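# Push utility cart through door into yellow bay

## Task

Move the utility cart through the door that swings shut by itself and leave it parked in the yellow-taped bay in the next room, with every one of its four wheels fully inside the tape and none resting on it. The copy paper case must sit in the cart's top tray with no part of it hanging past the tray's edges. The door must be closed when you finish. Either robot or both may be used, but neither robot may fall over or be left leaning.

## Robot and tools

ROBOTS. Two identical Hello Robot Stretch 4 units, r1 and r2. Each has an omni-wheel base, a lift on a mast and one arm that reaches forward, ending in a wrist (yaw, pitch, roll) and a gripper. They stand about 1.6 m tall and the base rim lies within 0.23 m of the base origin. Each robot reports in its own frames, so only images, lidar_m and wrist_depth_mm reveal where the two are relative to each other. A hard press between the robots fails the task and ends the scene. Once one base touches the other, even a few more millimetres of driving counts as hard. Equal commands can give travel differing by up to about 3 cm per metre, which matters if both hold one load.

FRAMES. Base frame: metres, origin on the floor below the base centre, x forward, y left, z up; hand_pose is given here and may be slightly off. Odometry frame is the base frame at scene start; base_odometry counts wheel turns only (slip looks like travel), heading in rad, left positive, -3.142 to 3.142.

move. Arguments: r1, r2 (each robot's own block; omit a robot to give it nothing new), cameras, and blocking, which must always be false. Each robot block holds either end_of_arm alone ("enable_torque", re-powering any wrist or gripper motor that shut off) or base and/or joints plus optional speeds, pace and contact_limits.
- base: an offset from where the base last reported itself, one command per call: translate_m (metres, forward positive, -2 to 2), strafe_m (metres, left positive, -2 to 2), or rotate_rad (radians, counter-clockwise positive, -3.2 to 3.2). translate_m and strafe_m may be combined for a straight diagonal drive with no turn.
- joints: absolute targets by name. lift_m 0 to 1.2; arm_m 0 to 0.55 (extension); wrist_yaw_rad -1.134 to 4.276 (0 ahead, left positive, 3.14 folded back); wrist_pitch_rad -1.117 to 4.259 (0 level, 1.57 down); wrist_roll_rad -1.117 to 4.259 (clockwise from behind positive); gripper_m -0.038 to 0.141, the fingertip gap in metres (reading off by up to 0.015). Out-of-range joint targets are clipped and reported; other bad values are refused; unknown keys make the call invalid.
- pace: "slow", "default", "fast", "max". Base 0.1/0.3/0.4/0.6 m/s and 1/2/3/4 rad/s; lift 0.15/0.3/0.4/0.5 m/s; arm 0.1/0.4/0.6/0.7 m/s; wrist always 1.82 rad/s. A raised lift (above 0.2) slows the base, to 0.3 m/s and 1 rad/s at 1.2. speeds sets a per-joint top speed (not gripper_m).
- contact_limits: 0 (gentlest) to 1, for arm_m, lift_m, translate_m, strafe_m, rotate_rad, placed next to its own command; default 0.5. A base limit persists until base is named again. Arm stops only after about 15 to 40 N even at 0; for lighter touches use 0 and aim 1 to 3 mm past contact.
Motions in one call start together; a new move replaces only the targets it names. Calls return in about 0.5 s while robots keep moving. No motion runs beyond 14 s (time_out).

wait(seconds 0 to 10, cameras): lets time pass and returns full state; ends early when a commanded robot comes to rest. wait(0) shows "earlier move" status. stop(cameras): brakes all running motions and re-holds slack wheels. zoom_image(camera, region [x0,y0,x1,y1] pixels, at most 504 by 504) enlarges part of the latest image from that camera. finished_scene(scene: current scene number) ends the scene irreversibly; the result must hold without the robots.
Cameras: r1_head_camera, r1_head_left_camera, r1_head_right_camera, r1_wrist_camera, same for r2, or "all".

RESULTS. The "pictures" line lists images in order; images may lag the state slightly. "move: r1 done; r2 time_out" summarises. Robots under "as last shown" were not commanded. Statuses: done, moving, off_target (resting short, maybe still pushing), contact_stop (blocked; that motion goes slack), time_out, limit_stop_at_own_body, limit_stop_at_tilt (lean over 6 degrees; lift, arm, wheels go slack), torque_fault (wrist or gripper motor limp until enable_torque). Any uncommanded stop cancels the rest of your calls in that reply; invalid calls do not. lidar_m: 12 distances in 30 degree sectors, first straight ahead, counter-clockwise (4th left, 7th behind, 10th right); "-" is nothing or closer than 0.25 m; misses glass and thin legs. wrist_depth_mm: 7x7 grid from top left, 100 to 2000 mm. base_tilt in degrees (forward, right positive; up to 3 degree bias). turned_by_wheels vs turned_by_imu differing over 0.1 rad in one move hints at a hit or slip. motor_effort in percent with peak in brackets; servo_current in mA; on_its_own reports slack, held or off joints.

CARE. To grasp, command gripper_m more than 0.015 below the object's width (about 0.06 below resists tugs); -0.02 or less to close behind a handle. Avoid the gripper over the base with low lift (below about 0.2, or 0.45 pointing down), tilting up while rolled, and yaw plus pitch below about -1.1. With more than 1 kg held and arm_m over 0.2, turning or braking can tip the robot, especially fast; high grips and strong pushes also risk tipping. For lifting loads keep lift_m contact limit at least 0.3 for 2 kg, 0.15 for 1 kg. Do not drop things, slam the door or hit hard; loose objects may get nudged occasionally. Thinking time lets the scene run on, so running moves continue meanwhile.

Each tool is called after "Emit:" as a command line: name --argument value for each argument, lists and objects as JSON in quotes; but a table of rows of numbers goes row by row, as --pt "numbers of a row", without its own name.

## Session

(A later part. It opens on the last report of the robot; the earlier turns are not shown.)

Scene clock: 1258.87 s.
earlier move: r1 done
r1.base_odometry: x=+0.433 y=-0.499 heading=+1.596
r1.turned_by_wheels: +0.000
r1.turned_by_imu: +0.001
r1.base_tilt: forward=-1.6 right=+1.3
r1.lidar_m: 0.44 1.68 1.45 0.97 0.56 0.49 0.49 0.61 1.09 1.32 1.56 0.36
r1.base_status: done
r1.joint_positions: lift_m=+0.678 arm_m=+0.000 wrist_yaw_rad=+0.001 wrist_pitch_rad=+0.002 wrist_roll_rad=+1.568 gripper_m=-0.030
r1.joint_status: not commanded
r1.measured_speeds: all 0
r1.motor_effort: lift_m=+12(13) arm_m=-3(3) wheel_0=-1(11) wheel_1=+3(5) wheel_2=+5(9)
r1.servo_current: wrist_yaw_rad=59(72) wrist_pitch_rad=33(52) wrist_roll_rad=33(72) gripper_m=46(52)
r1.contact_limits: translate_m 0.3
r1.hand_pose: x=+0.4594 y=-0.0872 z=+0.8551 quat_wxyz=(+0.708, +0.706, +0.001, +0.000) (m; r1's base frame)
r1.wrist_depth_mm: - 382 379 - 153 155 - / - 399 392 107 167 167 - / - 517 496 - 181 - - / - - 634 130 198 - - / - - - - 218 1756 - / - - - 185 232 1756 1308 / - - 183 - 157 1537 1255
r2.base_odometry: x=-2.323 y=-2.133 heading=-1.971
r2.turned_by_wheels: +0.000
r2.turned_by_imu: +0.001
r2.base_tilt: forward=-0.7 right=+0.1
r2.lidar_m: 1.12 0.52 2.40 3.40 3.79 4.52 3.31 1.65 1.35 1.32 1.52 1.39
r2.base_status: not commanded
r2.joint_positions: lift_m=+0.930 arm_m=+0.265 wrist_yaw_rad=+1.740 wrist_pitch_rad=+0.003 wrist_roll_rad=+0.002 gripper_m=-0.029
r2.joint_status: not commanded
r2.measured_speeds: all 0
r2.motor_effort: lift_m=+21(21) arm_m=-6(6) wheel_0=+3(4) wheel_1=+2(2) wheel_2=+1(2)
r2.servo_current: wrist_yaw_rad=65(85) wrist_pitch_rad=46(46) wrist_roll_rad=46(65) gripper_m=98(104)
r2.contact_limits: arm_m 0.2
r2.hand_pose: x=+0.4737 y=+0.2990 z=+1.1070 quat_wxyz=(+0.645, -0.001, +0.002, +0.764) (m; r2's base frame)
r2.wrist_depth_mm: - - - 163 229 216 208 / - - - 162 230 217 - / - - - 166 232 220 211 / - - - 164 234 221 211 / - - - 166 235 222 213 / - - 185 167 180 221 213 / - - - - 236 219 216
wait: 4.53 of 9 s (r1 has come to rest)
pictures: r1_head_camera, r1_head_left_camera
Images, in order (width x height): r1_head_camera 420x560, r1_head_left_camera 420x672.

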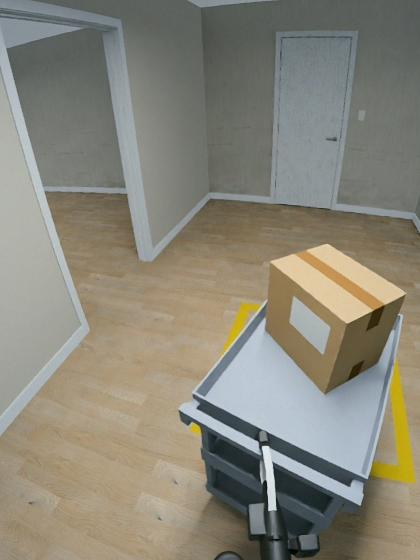

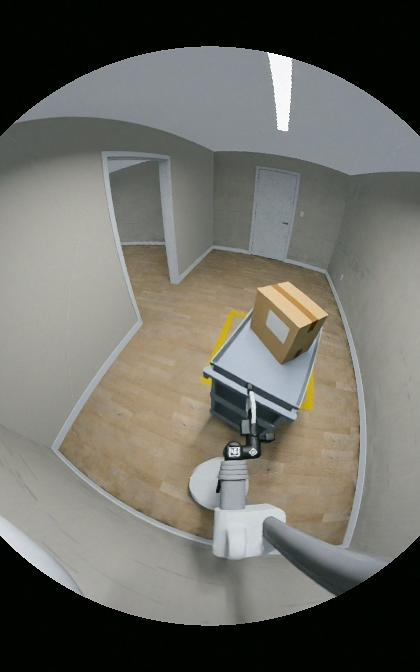

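Emit:
move --blocking false --cameras '[]' --r1 '{"base":{"rotate_rad":-0.247},"pace":"slow"}'

Emit:
wait --seconds 9 --cameras '["r1_head_left_camera","r1_head_camera","r1_head_right_camera"]'

Scene clock: 1265.33 s.
move: r1 moving
r1.base_odometry: x=+0.433 y=-0.499 heading=+1.471
r1.turned_by_wheels: -0.125
r1.turned_by_imu: -0.125
r1.base_tilt: forward=-1.6 right=+1.2
r1.lidar_m: 0.44 0.52 1.47 1.23 0.62 0.49 0.48 0.56 0.93 1.30 1.46 0.39
r1.base_status: rotate_rad moving
r1.joint_positions: lift_m=+0.678 arm_m=+0.000 wrist_yaw_rad=+0.007 wrist_pitch_rad=+0.002 wrist_roll_rad=+1.568 gripper_m=-0.030
r1.joint_status: not commanded
r1.measured_speeds: translate_m=+0.001 strafe_m=+0.000 rotate_rad=-0.484 lift_m=+0.000 arm_m=+0.000 wrist_yaw_rad=+0.000 wrist_pitch_rad=+0.000 wrist_roll_rad=+0.000
r1.motor_effort: lift_m=+13(13) arm_m=-4(4) wheel_0=+12(15) wheel_1=+4(8) wheel_2=+9(10)
r1.servo_current: wrist_yaw_rad=65(65) wrist_pitch_rad=46(46) wrist_roll_rad=39(52) gripper_m=52(52)
r1.hand_pose: x=+0.4599 y=-0.0854 z=+0.8551 quat_wxyz=(+0.708, +0.706, +0.003, +0.002) (m; r1's base frame)
r1.wrist_depth_mm: - 452 445 117 173 - - / - 407 407 122 182 - - / - 449 452 189 193 - - / - - 544 - 204 - - / - - - - 220 1756 - / - - - 183 231 1808 - / - - 181 157 157 1464 1308
r2: as last shown
r2.turned_by_imu: +0.000
r2.base_tilt: forward=-0.7 right=+0.0
r2.lidar_m: 1.15 0.52 2.41 3.39 3.77 4.49 3.33 1.66 1.36 1.32 1.49 1.36
r2.motor_effort: lift_m=+21(21) arm_m=-6(6) wheel_0=+3(3) wheel_1=+2(2) wheel_2=+1(1)
r2.servo_current: wrist_yaw_rad=65(72) wrist_pitch_rad=46(46) wrist_roll_rad=46(59) gripper_m=98(104)
r2.contact_limits: arm_m 0.2
r2.wrist_depth_mm: - - - 163 229 216 208 / - - - 163 231 218 - / - - - 167 232 220 211 / - - - 165 233 220 212 / - - - 165 233 222 213 / - - 184 167 180 221 214 / - - - - 233 219 215
pictures: none
No camera images: "cameras" was empty.

Scene clock: 1266.13 s.
earlier move: r1 done
r1.base_odometry: x=+0.433 y=-0.499 heading=+1.350
r1.turned_by_wheels: -0.121
r1.turned_by_imu: -0.122
r1.base_tilt: forward=-1.6 right=+1.3
r1.lidar_m: 0.41 0.46 1.49 1.45 0.69 0.50 0.50 0.51 0.77 1.29 1.39 0.43
r1.base_status: done
r1.joint_positions: lift_m=+0.678 arm_m=+0.000 wrist_yaw_rad=+0.003 wrist_pitch_rad=+0.002 wrist_roll_rad=+1.568 gripper_m=-0.030
r1.joint_status: not commanded
r1.measured_speeds: all 0
r1.motor_effort: lift_m=+12(13) arm_m=-4(4) wheel_0=+3(15) wheel_1=+2(8) wheel_2=+2(10)
r1.servo_current: wrist_yaw_rad=39(65) wrist_pitch_rad=39(46) wrist_roll_rad=39(59) gripper_m=39(52)
r1.hand_pose: x=+0.4595 y=-0.0866 z=+0.8551 quat_wxyz=(+0.708, +0.706, +0.002, +0.000) (m; r1's base frame)
r1.wrist_depth_mm: - - - 209 211 1756 - / - - 574 215 215 - - / - 473 445 218 220 - - / - 488 477 223 224 - - / - - 535 227 229 - - / - - 580 182 231 1808 - / - - - 141 237 1537 -
r2.base_odometry: x=-2.323 y=-2.133 heading=-1.971
r2.turned_by_wheels: +0.000
r2.turned_by_imu: +0.000
r2.base_tilt: forward=-0.7 right=+0.0
r2.lidar_m: 1.13 0.52 2.43 3.39 3.78 4.50 3.29 1.67 1.32 1.34 1.50 1.36
r2.base_status: not commanded
r2.joint_positions: lift_m=+0.930 arm_m=+0.265 wrist_yaw_rad=+1.740 wrist_pitch_rad=+0.003 wrist_roll_rad=+0.002 gripper_m=-0.029
r2.joint_status: not commanded
r2.measured_speeds: all 0
r2.motor_effort: lift_m=+21(21) arm_m=-6(6) wheel_0=+3(3) wheel_1=+1(2) wheel_2=+1(2)
r2.servo_current: wrist_yaw_rad=65(78) wrist_pitch_rad=46(52) wrist_roll_rad=46(59) gripper_m=98(104)
r2.contact_limits: arm_m 0.2
r2.hand_pose: x=+0.4737 y=+0.2990 z=+1.1070 quat_wxyz=(+0.645, -0.001, +0.002, +0.764) (m; r2's base frame)
r2.wrist_depth_mm: - - - 163 228 216 208 / - - - 162 231 217 - / - - - 166 231 220 211 / - - - 164 233 220 211 / - - - 166 234 221 213 / - - 185 167 180 221 213 / - - - - 235 219 215
wait: 0.80 of 9 s (r1 has come to rest)
pictures: r1_head_camera, r1_head_left_camera, r1_head_right_camera
Images, in order (width x height): r1_head_camera 420x560, r1_head_left_camera 420x672, r1_head_right_camera 420x672.

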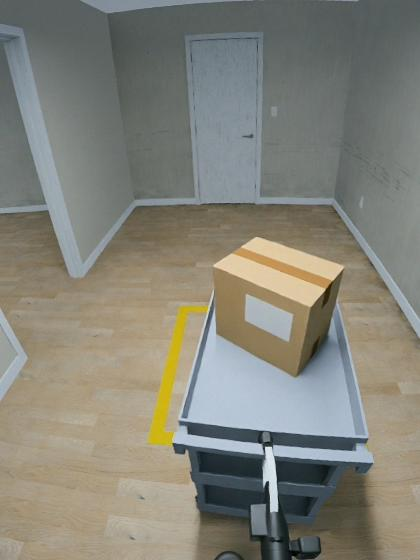

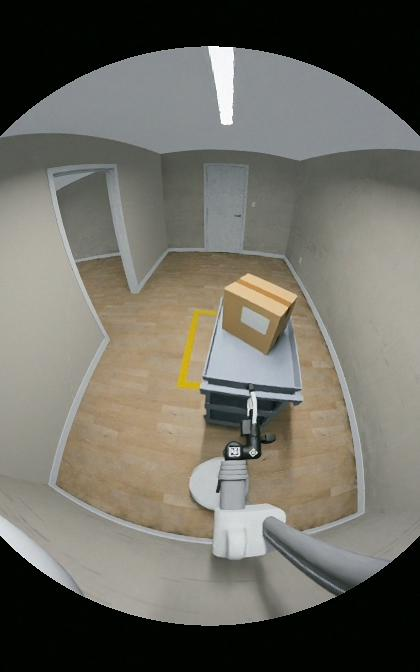

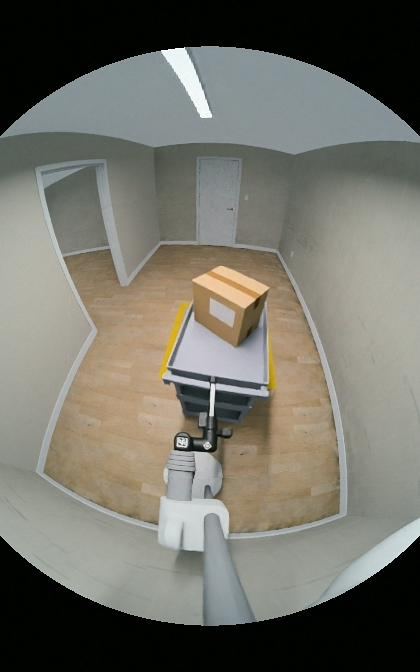

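Emit:
move --blocking false --cameras '[]' --r1 '{"base":{"translate_m":-0.03,"strafe_m":0.15},"pace":"slow","contact_limits":{"translate_m":0.3}}'

Emit:
wait --seconds 9 --cameras '[]'

Emit:
move --blocking false --cameras '[]' --r1 '{"base":{"translate_m":-0.14,"strafe_m":0.08},"pace":"slow","contact_limits":{"translate_m":0.3}}'

Emit:
wait --seconds 9 --cameras '[]'

Emit:
move --blocking false --cameras '[]' --r1 '{"base":{"strafe_m":-0.2},"pace":"slow"}'

Emit:
wait --seconds 9 --cameras '["r1_head_left_camera","r1_head_camera","r1_head_right_camera"]'

Scene clock: 1285.17 s.
move: r1 moving
r1.base_odometry: x=+0.420 y=-0.499 heading=+1.350
r1.turned_by_wheels: +0.000
r1.turned_by_imu: +0.000
r1.base_tilt: forward=-1.6 right=+1.3
r1.lidar_m: 0.38 0.43 1.49 1.42 0.68 0.51 0.48 0.54 0.74 1.33 1.41 0.41
r1.base_status: translate_m moving; strafe_m moving
r1.joint_positions: lift_m=+0.678 arm_m=+0.000 wrist_yaw_rad=+0.002 wrist_pitch_rad=+0.002 wrist_roll_rad=+1.568 gripper_m=-0.030
r1.joint_status: not commanded
r1.measured_speeds: translate_m=-0.010 strafe_m=+0.050 rotate_rad=-0.004 lift_m=+0.000 arm_m=+0.000 wrist_yaw_rad=-0.014 wrist_pitch_rad=+0.000 wrist_roll_rad=+0.000
r1.motor_effort: lift_m=+13(13) arm_m=-4(4) wheel_0=-8(8) wheel_1=+6(7) wheel_2=+5(6)
r1.servo_current: wrist_yaw_rad=52(59) wrist_pitch_rad=39(46) wrist_roll_rad=39(52) gripper_m=52(52)
r1.contact_limits: translate_m 0.3
r1.hand_pose: x=+0.4595 y=-0.0867 z=+0.8551 quat_wxyz=(+0.708, +0.706, +0.002, +0.000) (m; r1's base frame)
r1.wrist_depth_mm: - - - 212 215 1756 - / - - 591 216 218 - - / - 480 455 221 222 - - / - 484 477 223 226 - - / - - 530 228 230 - - / - - 206 182 231 1863 - / - - - 141 236 1499 -
r2: as last shown
r2.base_tilt: forward=-0.6 right=+0.0
r2.lidar_m: 1.12 0.52 2.43 3.40 3.75 4.47 3.29 1.67 1.35 1.34 1.51 1.37
r2.motor_effort: lift_m=+21(21) arm_m=-6(6) wheel_0=+3(4) wheel_1=+1(1) wheel_2=+1(1)
r2.servo_current: wrist_yaw_rad=59(91) wrist_pitch_rad=46(46) wrist_roll_rad=39(59) gripper_m=98(104)
r2.contact_limits: arm_m 0.2
r2.wrist_depth_mm: - - - 163 229 216 208 / - - - 162 230 218 - / - - - 167 231 219 211 / - - - 164 233 220 212 / - - - 166 235 221 213 / - - 185 167 180 220 214 / - - - - 235 219 215
pictures: none
No camera images: "cameras" was empty.

Scene clock: 1287.43 s.
earlier move: r1 done
r1.base_odometry: x=+0.281 y=-0.496 heading=+1.349
r1.turned_by_wheels: +0.000
r1.turned_by_imu: +0.000
r1.base_tilt: forward=-1.6 right=+1.3
r1.lidar_m: 0.42 1.79 1.35 1.31 0.64 0.48 0.45 0.50 0.73 1.45 1.53 0.39
r1.base_status: done
r1.joint_positions: lift_m=+0.678 arm_m=+0.000 wrist_yaw_rad=-0.003 wrist_pitch_rad=+0.002 wrist_roll_rad=+1.568 gripper_m=-0.030
r1.joint_status: not commanded
r1.measured_speeds: all 0
r1.motor_effort: lift_m=+13(13) arm_m=-4(4) wheel_0=-7(13) wheel_1=+2(8) wheel_2=-1(6)
r1.servo_current: wrist_yaw_rad=39(78) wrist_pitch_rad=46(52) wrist_roll_rad=26(65) gripper_m=46(59)
r1.contact_limits: translate_m 0.3
r1.hand_pose: x=+0.4591 y=-0.0882 z=+0.8551 quat_wxyz=(+0.708, +0.706, +0.000, -0.002) (m; r1's base frame)
r1.wrist_depth_mm: - - 525 183 187 - - / - 442 424 191 196 - - / - 445 445 - 205 - - / - 549 517 - 216 - - / - - 621 160 224 1921 - / - - 203 180 232 1808 - / - - - 141 247 1537 1308
r2.base_odometry: x=-2.323 y=-2.133 heading=-1.971
r2.turned_by_wheels: +0.000
r2.turned_by_imu: +0.000
r2.base_tilt: forward=-0.7 right=+0.1
r2.lidar_m: 1.13 0.53 2.43 3.39 3.78 4.48 3.30 1.66 1.37 1.32 1.49 1.37
r2.base_status: not commanded
r2.joint_positions: lift_m=+0.930 arm_m=+0.265 wrist_yaw_rad=+1.740 wrist_pitch_rad=+0.003 wrist_roll_rad=+0.002 gripper_m=-0.029
r2.joint_status: not commanded
r2.measured_speeds: all 0
r2.motor_effort: lift_m=+21(21) arm_m=-6(6) wheel_0=+3(4) wheel_1=+1(2) wheel_2=+1(2)
r2.servo_current: wrist_yaw_rad=72(91) wrist_pitch_rad=39(52) wrist_roll_rad=59(59) gripper_m=104(104)
r2.contact_limits: arm_m 0.2
r2.hand_pose: x=+0.4737 y=+0.2990 z=+1.1070 quat_wxyz=(+0.645, -0.001, +0.002, +0.764) (m; r2's base frame)
r2.wrist_depth_mm: - - - 163 229 216 208 / - - - 163 230 218 - / - - - 167 232 219 211 / - - - 164 233 220 211 / - - - 165 234 222 213 / - - 185 167 180 222 213 / - - - - 235 218 215
wait: 2.27 of 9 s (r1 has come to rest)
pictures: none
No camera images: "cameras" was empty.

Scene clock: 1287.93 s.
move: r1 moving
r1.base_odometry: x=+0.271 y=-0.506 heading=+1.349
r1.turned_by_wheels: +0.000
r1.turned_by_imu: +0.000
r1.base_tilt: forward=-1.5 right=+1.3
r1.lidar_m: 0.42 1.80 1.37 1.30 0.58 0.44 0.44 0.48 0.70 1.47 1.55 0.38
r1.base_status: translate_m moving; strafe_m moving
r1.joint_positions: lift_m=+0.678 arm_m=+0.000 wrist_yaw_rad=-0.003 wrist_pitch_rad=+0.002 wrist_roll_rad=+1.568 gripper_m=-0.030
r1.joint_status: not commanded
r1.measured_speeds: translate_m=-0.048 strafe_m=+0.027 rotate_rad=-0.003 lift_m=+0.000 arm_m=+0.000 wrist_yaw_rad=+0.000 wrist_pitch_rad=+0.000 wrist_roll_rad=+0.000
r1.motor_effort: lift_m=+13(13) arm_m=-4(4) wheel_0=-10(13) wheel_1=+2(3) wheel_2=+8(8)
r1.servo_current: wrist_yaw_rad=52(59) wrist_pitch_rad=46(46) wrist_roll_rad=59(65) gripper_m=52(52)
r1.contact_limits: translate_m 0.3
r1.hand_pose: x=+0.4591 y=-0.0882 z=+0.8551 quat_wxyz=(+0.708, +0.706, +0.000, -0.002) (m; r1's base frame)
r1.wrist_depth_mm: - 512 488 - 182 - - / - 421 415 187 192 - - / - 445 449 - 202 - - / - - 525 - 210 - - / - - - 159 224 1983 - / - - 204 182 232 1808 - / - - - 141 176 1576 1336
r2: as last shown
r2.base_tilt: forward=-0.6 right=+0.0
r2.lidar_m: 1.11 0.49 2.43 3.40 3.74 4.49 3.30 1.64 1.36 1.35 1.52 1.37
r2.motor_effort: lift_m=+21(21) arm_m=-5(6) wheel_0=+3(3) wheel_1=+1(1) wheel_2=+1(1)
r2.servo_current: wrist_yaw_rad=59(72) wrist_pitch_rad=46(46) wrist_roll_rad=33(59) gripper_m=98(104)
r2.contact_limits: arm_m 0.2
r2.wrist_depth_mm: - - - 163 229 216 208 / - - - 162 230 217 - / - - - 166 233 219 211 / - - - 164 233 220 211 / - - - 166 235 222 213 / - - 185 167 180 221 213 / - - - - 236 218 215
pictures: none
No camera images: "cameras" was empty.

Scene clock: 1290.20 s.
earlier move: r1 done
r1.base_odometry: x=+0.172 y=-0.614 heading=+1.349
r1.turned_by_wheels: +0.000
r1.turned_by_imu: +0.000
r1.base_tilt: forward=-1.5 right=+1.3
r1.lidar_m: 0.43 1.70 1.26 1.09 0.44 0.33 0.31 0.33 0.51 1.53 1.64 0.37
r1.base_status: done
r1.joint_positions: lift_m=+0.678 arm_m=+0.000 wrist_yaw_rad=+0.000 wrist_pitch_rad=+0.002 wrist_roll_rad=+1.568 gripper_m=-0.030
r1.joint_status: not commanded
r1.measured_speeds: all 0
r1.motor_effort: lift_m=+13(13) arm_m=-4(4) wheel_0=-2(13) wheel_1=-3(7) wheel_2=+5(10)
r1.servo_current: wrist_yaw_rad=46(65) wrist_pitch_rad=46(52) wrist_roll_rad=59(85) gripper_m=46(52)
r1.contact_limits: translate_m 0.3
r1.hand_pose: x=+0.4593 y=-0.0873 z=+0.8551 quat_wxyz=(+0.708, +0.706, +0.001, -0.001) (m; r1's base frame)
r1.wrist_depth_mm: - 418 413 110 168 - - / - 392 394 120 178 - - / - 480 469 185 191 - - / - - 574 - 204 - - / - - - - 222 1756 - / - - - 182 232 1808 - / - - - 137 166 1430 1229
r2.base_odometry: x=-2.323 y=-2.133 heading=-1.971
r2.turned_by_wheels: +0.000
r2.turned_by_imu: +0.000
r2.base_tilt: forward=-0.7 right=+0.0
r2.lidar_m: 1.13 0.51 2.42 3.38 3.78 4.49 3.30 1.66 1.36 1.32 1.50 1.37
r2.base_status: not commanded
r2.joint_positions: lift_m=+0.930 arm_m=+0.265 wrist_yaw_rad=+1.740 wrist_pitch_rad=+0.003 wrist_roll_rad=+0.002 gripper_m=-0.029
r2.joint_status: not commanded
r2.measured_speeds: all 0
r2.motor_effort: lift_m=+21(21) arm_m=-6(6) wheel_0=+3(4) wheel_1=+1(2) wheel_2=+1(2)
r2.servo_current: wrist_yaw_rad=65(78) wrist_pitch_rad=39(46) wrist_roll_rad=46(59) gripper_m=104(104)
r2.contact_limits: arm_m 0.2
r2.hand_pose: x=+0.4737 y=+0.2990 z=+1.1070 quat_wxyz=(+0.645, -0.001, +0.002, +0.764) (m; r2's base frame)
r2.wrist_depth_mm: - - - 163 229 216 208 / - - - 163 230 218 - / - - - 166 231 220 211 / - - - 164 234 220 212 / - - - 166 234 221 213 / - - 185 167 180 220 213 / - - - - 236 219 214
wait: 2.27 of 9 s (r1 has come to rest)
pictures: none
No camera images: "cameras" was empty.

Scene clock: 1290.70 s.
move: r1 moving
r1.base_odometry: x=+0.186 y=-0.617 heading=+1.350
r1.turned_by_wheels: +0.001
r1.turned_by_imu: +0.000
r1.base_tilt: forward=-1.6 right=+1.2
r1.lidar_m: 0.43 1.72 1.30 1.08 0.43 0.33 0.31 0.35 0.50 1.51 1.62 0.35
r1.base_status: strafe_m moving
r1.joint_positions: lift_m=+0.678 arm_m=+0.000 wrist_yaw_rad=+0.002 wrist_pitch_rad=+0.002 wrist_roll_rad=+1.568 gripper_m=-0.030
r1.joint_status: not commanded
r1.measured_speeds: translate_m=+0.000 strafe_m=-0.056 rotate_rad=+0.000 lift_m=+0.000 arm_m=+0.000 wrist_yaw_rad=+0.000 wrist_pitch_rad=+0.000 wrist_roll_rad=+0.000
r1.motor_effort: lift_m=+13(13) arm_m=-4(4) wheel_0=+10(13) wheel_1=-4(8) wheel_2=+1(4)
r1.servo_current: wrist_yaw_rad=52(59) wrist_pitch_rad=39(46) wrist_roll_rad=59(65) gripper_m=46(52)
r1.hand_pose: x=+0.4595 y=-0.0867 z=+0.8551 quat_wxyz=(+0.708, +0.706, +0.002, +0.000) (m; r1's base frame)
r1.wrist_depth_mm: - 424 413 109 166 - - / - 397 392 119 178 - - / - 477 462 129 189 - - / - - 574 - 204 - - / - - - - 220 1808 - / - - - 185 231 1661 - / - - 181 156 165 1537 1229
r2: as last shown
r2.base_tilt: forward=-0.6 right=+0.0
r2.lidar_m: 1.12 0.52 2.38 3.40 3.78 4.50 3.29 1.67 1.36 1.34 1.52 1.37
r2.motor_effort: lift_m=+21(21) arm_m=-6(6) wheel_0=+3(3) wheel_1=+1(1) wheel_2=+1(1)
r2.servo_current: wrist_yaw_rad=52(72) wrist_pitch_rad=46(52) wrist_roll_rad=46(59) gripper_m=98(104)
r2.contact_limits: arm_m 0.2
r2.wrist_depth_mm: - - - 163 229 216 208 / - - - 163 231 218 - / - - - 166 233 219 211 / - - - 164 234 220 212 / - - - 166 235 221 213 / - - 185 167 180 221 214 / - - - - 235 218 215
pictures: none
No camera images: "cameras" was empty.

Scene clock: 1293.33 s.
earlier move: r1 done
r1.base_odometry: x=+0.367 y=-0.658 heading=+1.350
r1.turned_by_wheels: +0.000
r1.turned_by_imu: +0.000
r1.base_tilt: forward=-1.6 right=+1.3
r1.lidar_m: 0.40 0.45 1.48 1.13 0.47 0.33 0.32 0.35 0.54 1.31 1.41 0.39
r1.base_status: done
r1.joint_positions: lift_m=+0.678 arm_m=+0.000 wrist_yaw_rad=+0.003 wrist_pitch_rad=+0.002 wrist_roll_rad=+1.568 gripper_m=-0.030
r1.joint_status: not commanded
r1.measured_speeds: all 0
r1.motor_effort: lift_m=+12(13) arm_m=+4(4) wheel_0=+7(15) wheel_1=-1(8) wheel_2=+2(4)
r1.servo_current: wrist_yaw_rad=52(72) wrist_pitch_rad=46(52) wrist_roll_rad=52(78) gripper_m=39(52)
r1.hand_pose: x=+0.4595 y=-0.0865 z=+0.8551 quat_wxyz=(+0.708, +0.706, +0.002, +0.000) (m; r1's base frame)
r1.wrist_depth_mm: - - - 206 208 1708 - / - - 554 213 212 - - / - 449 445 216 217 - - / - 488 473 221 222 - - / - - 549 225 228 - - / - - 591 182 232 1863 - / - - 185 141 176 1576 -
r2.base_odometry: x=-2.323 y=-2.133 heading=-1.971
r2.turned_by_wheels: +0.000
r2.turned_by_imu: +0.000
r2.base_tilt: forward=-0.6 right=+0.1
r2.lidar_m: 1.14 0.48 2.42 3.39 3.75 4.48 3.32 1.66 1.35 1.35 1.48 1.34
r2.base_status: not commanded
r2.joint_positions: lift_m=+0.930 arm_m=+0.265 wrist_yaw_rad=+1.740 wrist_pitch_rad=+0.003 wrist_roll_rad=+0.002 gripper_m=-0.029
r2.joint_status: not commanded
r2.measured_speeds: all 0
r2.motor_effort: lift_m=+21(21) arm_m=-6(6) wheel_0=+3(4) wheel_1=+1(2) wheel_2=+1(2)
r2.servo_current: wrist_yaw_rad=59(78) wrist_pitch_rad=46(52) wrist_roll_rad=39(59) gripper_m=98(104)
r2.contact_limits: arm_m 0.2
r2.hand_pose: x=+0.4737 y=+0.2990 z=+1.1070 quat_wxyz=(+0.645, -0.001, +0.002, +0.764) (m; r2's base frame)
r2.wrist_depth_mm: - - - 163 229 216 208 / - - - 162 230 218 - / - - - 167 231 220 210 / - - - 165 234 220 211 / - - - 166 235 222 213 / - - 185 167 180 221 214 / - - - - 235 219 215
wait: 2.63 of 9 s (r1 has come to rest)
pictures: r1_head_camera, r1_head_left_camera, r1_head_right_camera
Images, in order (width x height): r1_head_camera 420x560, r1_head_left_camera 420x672, r1_head_right_camera 420x672.

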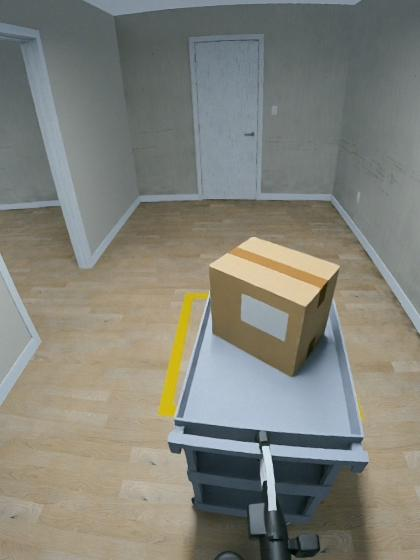

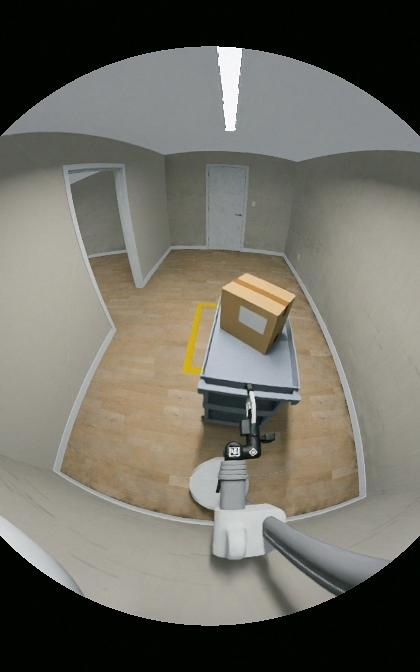

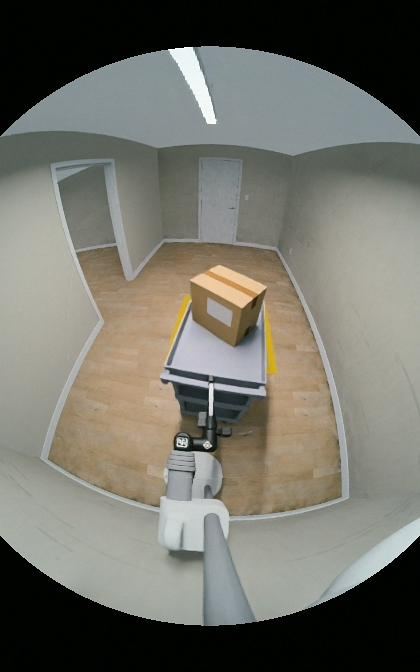

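Emit:
move --r1 '{"base":{"strafe_m":-0.04},"pace":"slow"}' --blocking false --cameras '[]'

Emit:
wait --seconds 3 --cameras '["r1_head_camera","r1_head_right_camera","r1_head_left_camera"]'

Scene clock: 1312.83 s.
move: r1 moving
r1.base_odometry: x=+0.381 y=-0.661 heading=+1.350
r1.turned_by_wheels: +0.001
r1.turned_by_imu: +0.000
r1.base_tilt: forward=-1.6 right=+1.3
r1.lidar_m: 0.40 0.45 1.50 1.11 0.46 0.33 0.31 0.34 0.51 1.31 1.40 0.42
r1.base_status: strafe_m moving
r1.joint_positions: lift_m=+0.678 arm_m=+0.000 wrist_yaw_rad=+0.003 wrist_pitch_rad=+0.002 wrist_roll_rad=+1.568 gripper_m=-0.030
r1.joint_status: not commanded
r1.measured_speeds: translate_m=-0.001 strafe_m=-0.056 rotate_rad=+0.005 lift_m=+0.000 arm_m=+0.000 wrist_yaw_rad=+0.000 wrist_pitch_rad=+0.000 wrist_roll_rad=+0.000
r1.motor_effort: lift_m=+13(13) arm_m=+4(4) wheel_0=+9(11) wheel_1=-5(5) wheel_2=+1(2)
r1.servo_current: wrist_yaw_rad=33(65) wrist_pitch_rad=33(52) wrist_roll_rad=46(65) gripper_m=52(52)
r1.hand_pose: x=+0.4595 y=-0.0865 z=+0.8551 quat_wxyz=(+0.708, +0.706, +0.002, +0.000) (m; r1's base frame)
r1.wrist_depth_mm: - - - 209 211 1863 - / - - 580 213 215 - - / - 477 452 218 219 - - / - 480 477 223 224 - - / - - 530 226 228 - - / - - 580 182 231 1863 - / - - 184 141 176 1499 -
r2: as last shown
r2.base_tilt: forward=-0.7 right=+0.1
r2.lidar_m: 1.16 0.51 2.43 3.41 3.77 4.47 3.33 1.68 1.34 1.35 1.53 1.38
r2.motor_effort: lift_m=+21(21) arm_m=-6(6) wheel_0=+3(4) wheel_1=+1(1) wheel_2=+1(1)
r2.servo_current: wrist_yaw_rad=59(78) wrist_pitch_rad=46(46) wrist_roll_rad=52(59) gripper_m=98(104)
r2.contact_limits: arm_m 0.2
r2.wrist_depth_mm: - - - 163 229 216 208 / - - - 163 231 218 - / - - - 166 232 219 211 / - - - 164 233 220 213 / - - - 166 235 222 213 / - - 186 167 179 221 214 / - - - - 235 219 215
pictures: none
No camera images: "cameras" was empty.

Scene clock: 1313.80 s.
earlier move: r1 done
r1.base_odometry: x=+0.406 y=-0.667 heading=+1.350
r1.turned_by_wheels: +0.000
r1.turned_by_imu: -0.001
r1.base_tilt: forward=-1.6 right=+1.3
r1.lidar_m: 0.40 0.44 1.53 1.15 0.44 0.33 0.31 0.34 0.54 1.28 1.35 0.41
r1.base_status: done
r1.joint_positions: lift_m=+0.678 arm_m=+0.000 wrist_yaw_rad=+0.003 wrist_pitch_rad=+0.002 wrist_roll_rad=+1.568 gripper_m=-0.030
r1.joint_status: not commanded
r1.measured_speeds: all 0
r1.motor_effort: lift_m=+12(13) arm_m=+4(4) wheel_0=+6(11) wheel_1=-3(5) wheel_2=+0(2)
r1.servo_current: wrist_yaw_rad=33(72) wrist_pitch_rad=46(52) wrist_roll_rad=33(65) gripper_m=46(52)
r1.hand_pose: x=+0.4595 y=-0.0865 z=+0.8551 quat_wxyz=(+0.708, +0.706, +0.002, +0.000) (m; r1's base frame)
r1.wrist_depth_mm: - - - 217 218 1863 - / - - - 220 220 - - / - 508 484 224 224 - - / - 473 462 226 227 - - / - - 521 228 229 - - / - - 564 182 231 - - / - - 183 141 234 - -
r2.base_odometry: x=-2.323 y=-2.133 heading=-1.971
r2.turned_by_wheels: +0.000
r2.turned_by_imu: +0.000
r2.base_tilt: forward=-0.6 right=+0.0
r2.lidar_m: 1.13 0.50 2.42 3.41 3.79 4.48 3.29 1.64 1.37 1.35 1.49 1.36
r2.base_status: not commanded
r2.joint_positions: lift_m=+0.930 arm_m=+0.265 wrist_yaw_rad=+1.740 wrist_pitch_rad=+0.003 wrist_roll_rad=+0.002 gripper_m=-0.029
r2.joint_status: not commanded
r2.measured_speeds: all 0
r2.motor_effort: lift_m=+20(21) arm_m=-6(6) wheel_0=+3(4) wheel_1=+1(1) wheel_2=+1(1)
r2.servo_current: wrist_yaw_rad=59(78) wrist_pitch_rad=39(46) wrist_roll_rad=59(59) gripper_m=98(104)
r2.contact_limits: arm_m 0.2
r2.hand_pose: x=+0.4737 y=+0.2990 z=+1.1070 quat_wxyz=(+0.645, -0.001, +0.002, +0.764) (m; r2's base frame)
r2.wrist_depth_mm: - - - 163 229 216 208 / - - - 163 230 218 - / - - - 166 232 220 210 / - - - 164 234 221 212 / - - - 166 235 222 213 / - - 185 167 180 222 213 / - - - - 235 218 215
wait: 0.97 of 3 s (r1 has come to rest)
pictures: r1_head_camera, r1_head_left_camera, r1_head_right_camera
Images, in order (width x height): r1_head_camera 420x560, r1_head_left_camera 420x672, r1_head_right_camera 420x672.

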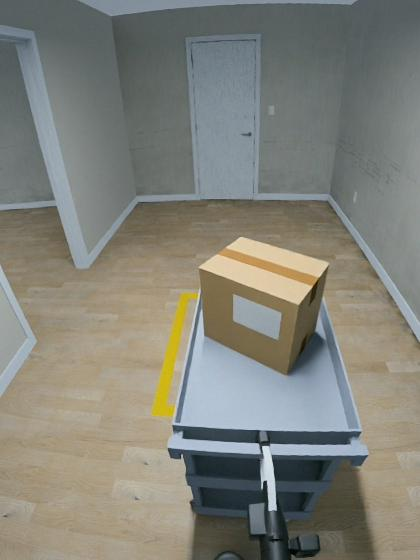

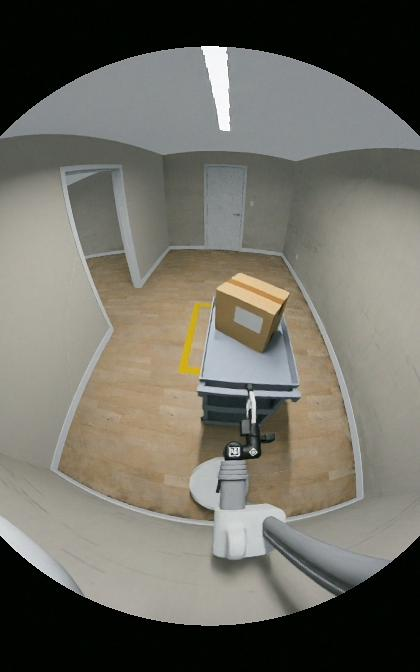

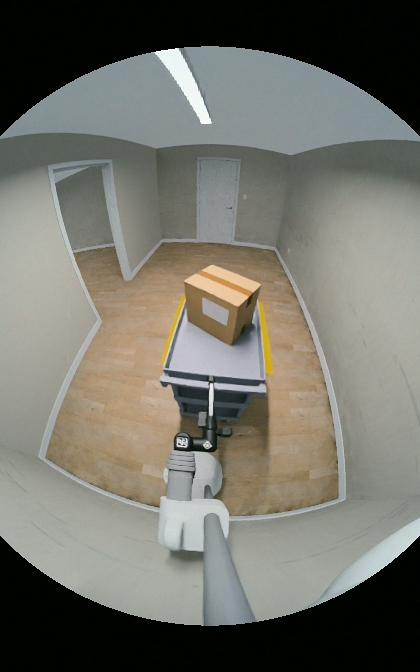

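Emit:
move --r1 '{"base":{"translate_m":0.08,"strafe_m":-0.035},"pace":"slow"}' --blocking false --cameras '[]'

Emit:
wait --seconds 4 --cameras '["r1_head_camera","r1_head_right_camera"]'

Scene clock: 1319.77 s.
move: r1 moving
r1.base_odometry: x=+0.414 y=-0.656 heading=+1.350
r1.turned_by_wheels: +0.000
r1.turned_by_imu: +0.000
r1.base_tilt: forward=-1.6 right=+1.3
r1.lidar_m: 0.39 0.44 1.53 1.16 0.46 0.35 0.33 0.36 0.55 1.29 1.37 0.43
r1.base_status: translate_m moving; strafe_m moving
r1.joint_positions: lift_m=+0.678 arm_m=+0.000 wrist_yaw_rad=+0.003 wrist_pitch_rad=+0.002 wrist_roll_rad=+1.568 gripper_m=-0.030
r1.joint_status: not commanded
r1.measured_speeds: translate_m=+0.049 strafe_m=-0.021 rotate_rad=+0.000 lift_m=+0.000 arm_m=+0.000 wrist_yaw_rad=-0.003 wrist_pitch_rad=+0.000 wrist_roll_rad=+0.000
r1.motor_effort: lift_m=+13(13) arm_m=+4(4) wheel_0=+8(12) wheel_1=+2(4) wheel_2=-9(9)
r1.servo_current: wrist_yaw_rad=46(72) wrist_pitch_rad=46(46) wrist_roll_rad=65(65) gripper_m=52(52)
r1.hand_pose: x=+0.4595 y=-0.0866 z=+0.8551 quat_wxyz=(+0.708, +0.706, +0.002, +0.000) (m; r1's base frame)
r1.wrist_depth_mm: - - - 218 218 1756 - / - - - 220 222 - - / - 512 488 222 224 - - / - 473 462 226 227 - - / - - 517 229 229 - - / - - 559 182 230 - - / - - 184 141 234 - -
r2: as last shown
r2.base_tilt: forward=-0.7 right=+0.1
r2.lidar_m: 1.12 0.51 2.40 3.40 3.79 4.47 3.27 1.68 1.36 1.34 1.51 1.37
r2.motor_effort: lift_m=+21(21) arm_m=-6(6) wheel_0=+3(3) wheel_1=+1(2) wheel_2=+1(1)
r2.servo_current: wrist_yaw_rad=59(72) wrist_pitch_rad=39(46) wrist_roll_rad=46(59) gripper_m=104(104)
r2.contact_limits: arm_m 0.2
r2.wrist_depth_mm: - - - 163 229 216 208 / - - - 163 230 218 - / - - - 165 231 220 210 / - - - 164 234 220 211 / - - - 166 235 222 213 / - - 185 167 180 221 213 / - - - - 235 219 215
pictures: none
No camera images: "cameras" was empty.

Scene clock: 1321.33 s.
earlier move: r1 done
r1.base_odometry: x=+0.457 y=-0.597 heading=+1.350
r1.turned_by_wheels: +0.000
r1.turned_by_imu: +0.000
r1.base_tilt: forward=-1.6 right=+1.3
r1.lidar_m: 0.38 0.40 1.54 1.42 0.58 0.42 0.40 0.44 0.65 1.27 1.31 0.44
r1.base_status: done
r1.joint_positions: lift_m=+0.678 arm_m=+0.000 wrist_yaw_rad=-0.001 wrist_pitch_rad=+0.002 wrist_roll_rad=+1.568 gripper_m=-0.030
r1.joint_status: not commanded
r1.measured_speeds: all 0
r1.motor_effort: lift_m=+13(13) arm_m=+4(4) wheel_0=+4(12) wheel_1=+4(6) wheel_2=-4(9)
r1.servo_current: wrist_yaw_rad=46(72) wrist_pitch_rad=46(52) wrist_roll_rad=46(65) gripper_m=39(52)
r1.hand_pose: x=+0.4592 y=-0.0876 z=+0.8551 quat_wxyz=(+0.708, +0.706, +0.001, -0.001) (m; r1's base frame)
r1.wrist_depth_mm: - - - 230 230 1708 - / - - - 231 231 1808 - / - - 530 231 231 - - / - 466 459 232 231 - - / - 521 504 230 232 - - / - - 208 182 231 - - / - - - 140 232 - -
r2.base_odometry: x=-2.323 y=-2.133 heading=-1.971
r2.turned_by_wheels: +0.000
r2.turned_by_imu: +0.000
r2.base_tilt: forward=-0.7 right=+0.0
r2.lidar_m: 1.13 0.53 2.39 3.41 3.77 4.51 3.32 1.68 1.36 1.34 1.51 1.37
r2.base_status: not commanded
r2.joint_positions: lift_m=+0.930 arm_m=+0.265 wrist_yaw_rad=+1.740 wrist_pitch_rad=+0.003 wrist_roll_rad=+0.002 gripper_m=-0.029
r2.joint_status: not commanded
r2.measured_speeds: all 0
r2.motor_effort: lift_m=+21(21) arm_m=-6(6) wheel_0=+3(4) wheel_1=+1(2) wheel_2=+1(2)
r2.servo_current: wrist_yaw_rad=65(78) wrist_pitch_rad=46(46) wrist_roll_rad=39(59) gripper_m=98(104)
r2.contact_limits: arm_m 0.2
r2.hand_pose: x=+0.4737 y=+0.2990 z=+1.1070 quat_wxyz=(+0.645, -0.001, +0.002, +0.764) (m; r2's base frame)
r2.wrist_depth_mm: - - - 163 229 216 208 / - - - 163 230 218 - / - - - 166 231 218 210 / - - - 165 234 221 211 / - - - 166 235 221 213 / - - 185 167 180 221 214 / - - - - 234 218 214
wait: 1.57 of 4 s (r1 has come to rest)
pictures: r1_head_camera, r1_head_right_camera
Images, in order (width x height): r1_head_camera 420x560, r1_head_right_camera 420x672.

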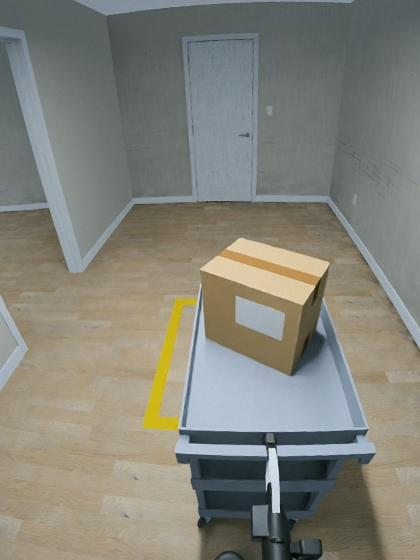

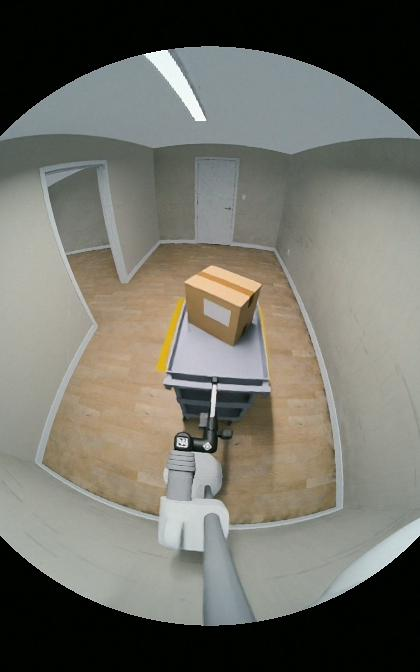

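Emit:
move --r1 '{"base":{"translate_m":0.13},"pace":"slow"}' --blocking false --cameras '[]'

Emit:
wait --seconds 5 --cameras '["r1_head_camera","r1_head_right_camera"]'

Scene clock: 1336.57 s.
move: r1 moving
r1.base_odometry: x=+0.460 y=-0.584 heading=+1.350
r1.turned_by_wheels: +0.000
r1.turned_by_imu: +0.000
r1.base_tilt: forward=-1.6 right=+1.3
r1.lidar_m: 0.38 0.43 1.55 1.45 0.59 0.44 0.42 0.45 0.64 1.26 1.35 0.42
r1.base_status: translate_m moving
r1.joint_positions: lift_m=+0.678 arm_m=+0.000 wrist_yaw_rad=-0.001 wrist_pitch_rad=+0.002 wrist_roll_rad=+1.568 gripper_m=-0.030
r1.joint_status: not commanded
r1.measured_speeds: translate_m=+0.050 strafe_m=+0.000 rotate_rad=+0.002 lift_m=+0.000 arm_m=+0.000 wrist_yaw_rad=-0.002 wrist_pitch_rad=+0.000 wrist_roll_rad=+0.000
r1.motor_effort: lift_m=+13(13) arm_m=+4(4) wheel_0=+4(6) wheel_1=+4(6) wheel_2=-9(11)
r1.servo_current: wrist_yaw_rad=46(65) wrist_pitch_rad=39(46) wrist_roll_rad=46(65) gripper_m=46(46)
r1.hand_pose: x=+0.4592 y=-0.0876 z=+0.8551 quat_wxyz=(+0.708, +0.706, +0.000, -0.001) (m; r1's base frame)
r1.wrist_depth_mm: - - - 230 231 1661 - / - - - 231 231 1808 - / - - 535 230 231 - - / - 469 466 231 231 - - / - 521 500 231 231 - - / - - 208 181 231 - - / - - - 140 231 - -
r2: as last shown
r2.lidar_m: 1.14 0.52 2.38 3.40 3.75 4.48 3.31 1.65 1.35 1.34 1.52 1.38
r2.motor_effort: lift_m=+21(21) arm_m=-6(6) wheel_0=+3(4) wheel_1=+1(1) wheel_2=+1(1)
r2.servo_current: wrist_yaw_rad=65(78) wrist_pitch_rad=33(46) wrist_roll_rad=46(46) gripper_m=98(104)
r2.contact_limits: arm_m 0.2
r2.wrist_depth_mm: - - - 163 229 216 208 / - - - 162 230 217 - / - - - 166 232 220 211 / - - - 164 234 220 211 / - - - 166 235 221 213 / - - 185 167 180 221 214 / - - - - 234 218 215
pictures: none
No camera images: "cameras" was empty.

Scene clock: 1338.63 s.
earlier move: r1 done
r1.base_odometry: x=+0.486 y=-0.470 heading=+1.350
r1.turned_by_wheels: +0.000
r1.turned_by_imu: -0.001
r1.base_tilt: forward=-1.6 right=+1.3
r1.lidar_m: 0.40 2.75 1.54 1.49 0.75 0.55 0.53 0.57 0.85 1.26 1.35 0.42
r1.base_status: done
r1.joint_positions: lift_m=+0.678 arm_m=+0.000 wrist_yaw_rad=-0.002 wrist_pitch_rad=+0.002 wrist_roll_rad=+1.568 gripper_m=-0.030
r1.joint_status: not commanded
r1.measured_speeds: all 0
r1.motor_effort: lift_m=+13(13) arm_m=+4(4) wheel_0=+1(6) wheel_1=+3(7) wheel_2=-4(11)
r1.servo_current: wrist_yaw_rad=46(72) wrist_pitch_rad=39(52) wrist_roll_rad=52(65) gripper_m=46(52)
r1.hand_pose: x=+0.4591 y=-0.0881 z=+0.8551 quat_wxyz=(+0.708, +0.706, +0.000, -0.001) (m; r1's base frame)
r1.wrist_depth_mm: - - - 216 216 1708 - / - - 609 217 220 - - / - 488 462 222 223 - - / - 484 469 224 225 - - / - - 530 228 229 - - / - - 204 181 230 842 - / - - - 141 235 1499 -
r2.base_odometry: x=-2.323 y=-2.133 heading=-1.971
r2.turned_by_wheels: +0.000
r2.turned_by_imu: +0.000
r2.base_tilt: forward=-0.6 right=+0.1
r2.lidar_m: 1.12 0.53 2.37 3.40 3.79 4.46 3.33 1.69 1.36 1.35 1.50 1.37
r2.base_status: not commanded
r2.joint_positions: lift_m=+0.930 arm_m=+0.265 wrist_yaw_rad=+1.740 wrist_pitch_rad=+0.003 wrist_roll_rad=+0.002 gripper_m=-0.029
r2.joint_status: not commanded
r2.measured_speeds: all 0
r2.motor_effort: lift_m=+21(21) arm_m=-6(6) wheel_0=+3(4) wheel_1=+1(2) wheel_2=+1(1)
r2.servo_current: wrist_yaw_rad=59(85) wrist_pitch_rad=39(52) wrist_roll_rad=46(59) gripper_m=98(104)
r2.contact_limits: arm_m 0.2
r2.hand_pose: x=+0.4737 y=+0.2990 z=+1.1070 quat_wxyz=(+0.645, -0.001, +0.002, +0.764) (m; r2's base frame)
r2.wrist_depth_mm: - - - 163 229 216 208 / - - - 163 229 218 - / - - - 166 231 219 211 / - - - 164 234 220 213 / - - - 166 234 221 213 / - - 185 167 180 220 214 / - - - - 235 219 215
wait: 2.07 of 5 s (r1 has come to rest)
pictures: r1_head_camera, r1_head_right_camera
Images, in order (width x height): r1_head_camera 420x560, r1_head_right_camera 420x672.

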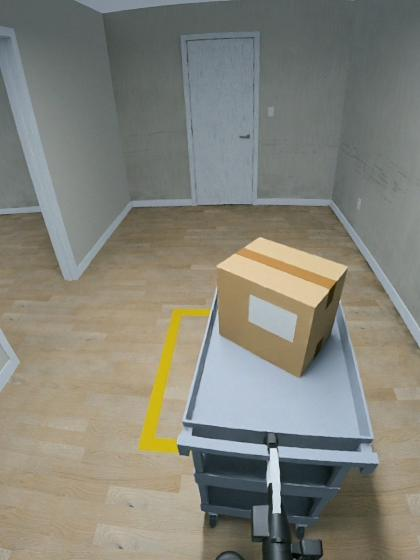

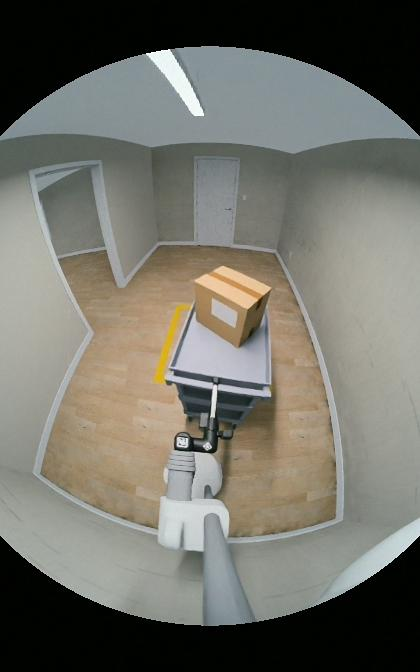

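Emit:
move --r1 '{"base":{"translate_m":0.1,"strafe_m":-0.055},"pace":"slow"}' --blocking false --cameras '[]'

Emit:
wait --seconds 5 --cameras '["r1_head_camera","r1_head_right_camera"]'

Scene clock: 1347.27 s.
move: r1 moving
r1.base_odometry: x=+0.495 y=-0.459 heading=+1.351
r1.turned_by_wheels: +0.000
r1.turned_by_imu: +0.000
r1.base_tilt: forward=-1.6 right=+1.3
r1.lidar_m: 0.37 0.48 1.55 1.50 0.79 0.57 0.55 0.59 0.88 1.26 1.34 0.41
r1.base_status: translate_m moving; strafe_m moving
r1.joint_positions: lift_m=+0.678 arm_m=+0.000 wrist_yaw_rad=-0.002 wrist_pitch_rad=+0.002 wrist_roll_rad=+1.568 gripper_m=-0.030
r1.joint_status: not commanded
r1.measured_speeds: translate_m=+0.049 strafe_m=-0.026 rotate_rad=+0.005 lift_m=+0.000 arm_m=+0.000 wrist_yaw_rad=+0.000 wrist_pitch_rad=+0.000 wrist_roll_rad=+0.000
r1.motor_effort: lift_m=+13(13) arm_m=+4(4) wheel_0=+7(7) wheel_1=+4(5) wheel_2=-9(9)
r1.servo_current: wrist_yaw_rad=33(65) wrist_pitch_rad=39(46) wrist_roll_rad=52(59) gripper_m=46(52)
r1.hand_pose: x=+0.4591 y=-0.0881 z=+0.8551 quat_wxyz=(+0.708, +0.706, +0.000, -0.002) (m; r1's base frame)
r1.wrist_depth_mm: - - - 213 214 1708 - / - - 597 216 217 - - / - 480 459 220 223 - - / - 480 473 223 224 - - / - - 525 228 229 - - / - - 206 181 231 1708 - / - - - 140 236 1499 -
r2: as last shown
r2.base_tilt: forward=-0.6 right=+0.0
r2.lidar_m: 1.10 0.52 2.44 3.40 3.82 4.49 3.28 1.68 1.35 1.35 1.50 1.37
r2.motor_effort: lift_m=+21(21) arm_m=-6(6) wheel_0=+3(3) wheel_1=+1(2) wheel_2=+1(2)
r2.servo_current: wrist_yaw_rad=65(78) wrist_pitch_rad=39(46) wrist_roll_rad=39(52) gripper_m=98(98)
r2.contact_limits: arm_m 0.2
r2.wrist_depth_mm: - - - 163 229 216 208 / - - - 163 230 218 - / - - - 166 231 220 211 / - - - 165 233 220 212 / - - - 166 236 222 213 / - - 185 167 181 221 213 / - - - - 235 219 215
pictures: none
No camera images: "cameras" was empty.

Scene clock: 1349.07 s.
earlier move: r1 done
r1.base_odometry: x=+0.561 y=-0.385 heading=+1.351
r1.turned_by_wheels: +0.000
r1.turned_by_imu: +0.000
r1.base_tilt: forward=-1.6 right=+1.3
r1.lidar_m: 0.42 0.46 1.60 1.53 0.85 0.65 0.63 0.70 0.97 1.20 1.28 0.39
r1.base_status: done
r1.joint_positions: lift_m=+0.678 arm_m=+0.000 wrist_yaw_rad=+0.000 wrist_pitch_rad=+0.002 wrist_roll_rad=+1.568 gripper_m=-0.030
r1.joint_status: not commanded
r1.measured_speeds: all 0
r1.motor_effort: lift_m=+12(13) arm_m=+4(4) wheel_0=+5(11) wheel_1=+3(7) wheel_2=-1(9)
r1.servo_current: wrist_yaw_rad=52(65) wrist_pitch_rad=39(52) wrist_roll_rad=39(65) gripper_m=46(52)
r1.hand_pose: x=+0.4593 y=-0.0875 z=+0.8551 quat_wxyz=(+0.708, +0.706, +0.001, -0.001) (m; r1's base frame)
r1.wrist_depth_mm: - - - 199 202 - - / - - 517 207 208 - - / - 445 439 211 214 - - / - 492 484 217 220 - - / - - 559 224 227 - - / - - 609 182 231 1808 - / - - 183 141 176 1499 -
r2.base_odometry: x=-2.323 y=-2.133 heading=-1.971
r2.turned_by_wheels: +0.000
r2.turned_by_imu: +0.000
r2.base_tilt: forward=-0.6 right=+0.0
r2.lidar_m: 1.12 0.51 2.44 3.40 3.79 4.48 3.30 1.67 1.34 1.34 1.53 1.37
r2.base_status: not commanded
r2.joint_positions: lift_m=+0.930 arm_m=+0.265 wrist_yaw_rad=+1.740 wrist_pitch_rad=+0.003 wrist_roll_rad=+0.002 gripper_m=-0.029
r2.joint_status: not commanded
r2.measured_speeds: all 0
r2.motor_effort: lift_m=+21(21) arm_m=-6(6) wheel_0=+3(4) wheel_1=+1(2) wheel_2=+1(2)
r2.servo_current: wrist_yaw_rad=78(78) wrist_pitch_rad=33(46) wrist_roll_rad=46(59) gripper_m=98(111)
r2.contact_limits: arm_m 0.2
r2.hand_pose: x=+0.4737 y=+0.2990 z=+1.1070 quat_wxyz=(+0.645, -0.001, +0.002, +0.764) (m; r2's base frame)
r2.wrist_depth_mm: - - - 163 229 216 208 / - - - 162 230 218 - / - - - 167 231 219 211 / - - - 164 233 220 212 / - - - 166 235 221 213 / - - 185 167 180 221 214 / - - - - 236 218 215
wait: 1.80 of 5 s (r1 has come to rest)
pictures: r1_head_camera, r1_head_right_camera
Images, in order (width x height): r1_head_camera 420x560, r1_head_right_camera 420x672.

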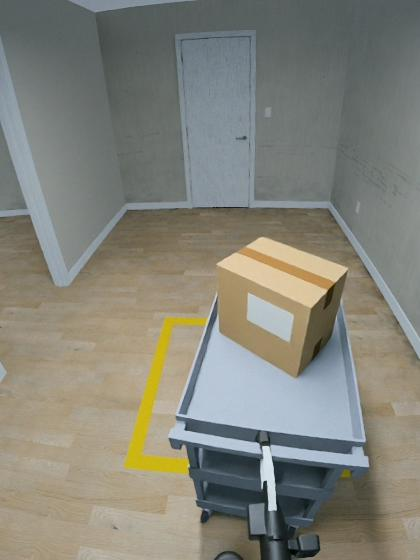

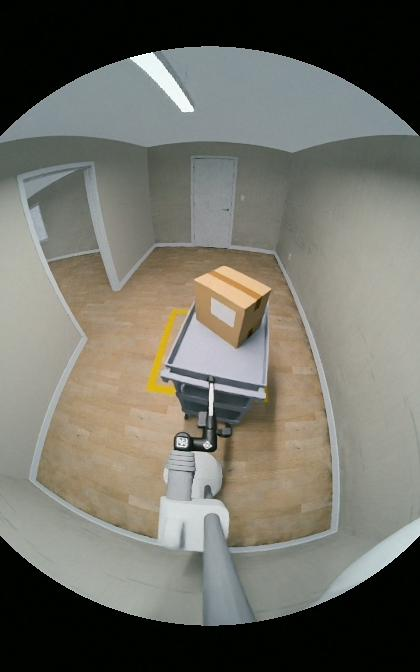

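Emit:
move --r1 '{"base":{"translate_m":-0.08,"strafe_m":-0.14},"pace":"slow"}' --blocking false --cameras '[]'

Emit:
wait --seconds 5 --cameras '["r1_head_camera","r1_head_right_camera"]'

Scene clock: 1358.27 s.
move: r1 moving
r1.base_odometry: x=+0.570 y=-0.393 heading=+1.352
r1.turned_by_wheels: +0.001
r1.turned_by_imu: +0.000
r1.base_tilt: forward=-1.6 right=+1.2
r1.lidar_m: 0.41 0.45 1.61 1.54 0.89 0.65 0.62 0.67 0.96 1.19 1.29 0.41
r1.base_status: translate_m moving; strafe_m moving
r1.joint_positions: lift_m=+0.678 arm_m=+0.000 wrist_yaw_rad=+0.001 wrist_pitch_rad=+0.002 wrist_roll_rad=+1.568 gripper_m=-0.030
r1.joint_status: not commanded
r1.measured_speeds: translate_m=-0.024 strafe_m=-0.042 rotate_rad=+0.001 lift_m=+0.000 arm_m=+0.000 wrist_yaw_rad=+0.003 wrist_pitch_rad=+0.000 wrist_roll_rad=+0.000
r1.motor_effort: lift_m=+13(13) arm_m=+3(4) wheel_0=+7(8) wheel_1=-4(6) wheel_2=+6(7)
r1.servo_current: wrist_yaw_rad=46(59) wrist_pitch_rad=33(46) wrist_roll_rad=59(78) gripper_m=46(52)
r1.hand_pose: x=+0.4594 y=-0.0871 z=+0.8551 quat_wxyz=(+0.708, +0.706, +0.001, +0.000) (m; r1's base frame)
r1.wrist_depth_mm: - - - 202 205 - - / - - 525 208 208 - - / - 445 442 213 214 - - / - 492 477 219 220 - - / - - 554 166 227 - - / - - 609 181 231 1808 - / - - 183 141 176 1576 -
r2: as last shown
r2.base_tilt: forward=-0.6 right=+0.1
r2.lidar_m: 1.12 0.53 2.41 3.40 3.80 4.49 3.28 1.68 1.36 1.34 1.50 1.37
r2.motor_effort: lift_m=+21(21) arm_m=-6(6) wheel_0=+3(4) wheel_1=+1(1) wheel_2=+1(1)
r2.servo_current: wrist_yaw_rad=65(72) wrist_pitch_rad=39(46) wrist_roll_rad=59(59) gripper_m=104(104)
r2.contact_limits: arm_m 0.2
r2.wrist_depth_mm: - - - 163 229 216 208 / - - - 163 231 217 - / - - - 166 231 220 210 / - - - 164 234 220 211 / - - - 166 235 222 213 / - - 186 167 180 220 213 / - - - - 235 218 215
pictures: none
No camera images: "cameras" was empty.

Scene clock: 1360.67 s.
earlier move: r1 done
r1.base_odometry: x=+0.680 y=-0.493 heading=+1.351
r1.turned_by_wheels: +0.000
r1.turned_by_imu: -0.001
r1.base_tilt: forward=-1.5 right=+1.2
r1.lidar_m: 0.38 0.41 1.74 1.68 0.78 0.56 0.56 0.60 0.89 1.08 1.11 0.40
r1.base_status: done
r1.joint_positions: lift_m=+0.678 arm_m=+0.000 wrist_yaw_rad=+0.002 wrist_pitch_rad=+0.002 wrist_roll_rad=+1.568 gripper_m=-0.030
r1.joint_status: not commanded
r1.measured_speeds: all 0
r1.motor_effort: lift_m=+13(13) arm_m=-3(4) wheel_0=+2(9) wheel_1=-2(8) wheel_2=+4(9)
r1.servo_current: wrist_yaw_rad=65(65) wrist_pitch_rad=46(52) wrist_roll_rad=52(78) gripper_m=39(52)
r1.hand_pose: x=+0.4595 y=-0.0869 z=+0.8551 quat_wxyz=(+0.708, +0.706, +0.001, +0.000) (m; r1's base frame)
r1.wrist_depth_mm: - - - 239 240 1756 1255 / - - - 236 237 1863 - / - - 603 236 236 - - / - 469 469 233 235 - - / - 504 492 233 233 - - / - - 521 182 232 - - / - - 580 141 229 - -
r2.base_odometry: x=-2.323 y=-2.133 heading=-1.971
r2.turned_by_wheels: +0.000
r2.turned_by_imu: +0.000
r2.base_tilt: forward=-0.6 right=+0.0
r2.lidar_m: 1.15 0.51 2.44 3.37 3.79 4.48 3.34 1.67 1.35 1.33 1.49 1.37
r2.base_status: not commanded
r2.joint_positions: lift_m=+0.930 arm_m=+0.265 wrist_yaw_rad=+1.740 wrist_pitch_rad=+0.003 wrist_roll_rad=+0.002 gripper_m=-0.029
r2.joint_status: not commanded
r2.measured_speeds: all 0
r2.motor_effort: lift_m=+21(21) arm_m=-6(6) wheel_0=+3(4) wheel_1=+1(2) wheel_2=+1(2)
r2.servo_current: wrist_yaw_rad=52(78) wrist_pitch_rad=39(52) wrist_roll_rad=52(59) gripper_m=98(111)
r2.contact_limits: arm_m 0.2
r2.hand_pose: x=+0.4737 y=+0.2990 z=+1.1070 quat_wxyz=(+0.645, -0.001, +0.002, +0.764) (m; r2's base frame)
r2.wrist_depth_mm: - - - 163 229 215 208 / - - - 163 229 217 - / - - - 166 231 220 211 / - - - 164 233 220 211 / - - - 166 235 221 213 / - - 185 167 180 222 214 / - - - - 235 219 214
wait: 2.40 of 5 s (r1 has come to rest)
pictures: r1_head_camera, r1_head_right_camera
Images, in order (width x height): r1_head_camera 420x560, r1_head_right_camera 420x672.

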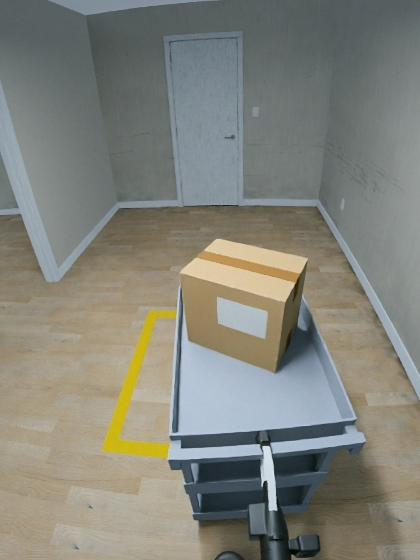

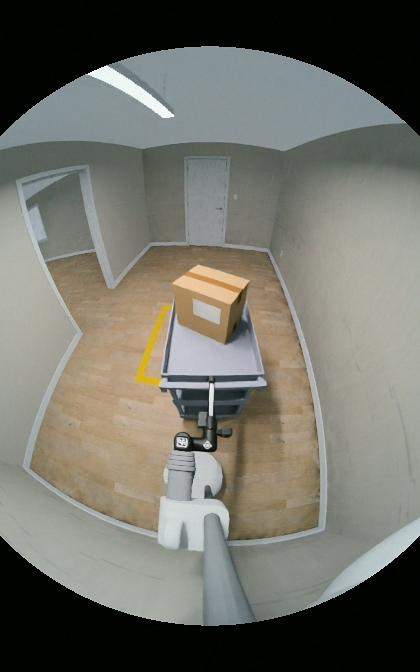

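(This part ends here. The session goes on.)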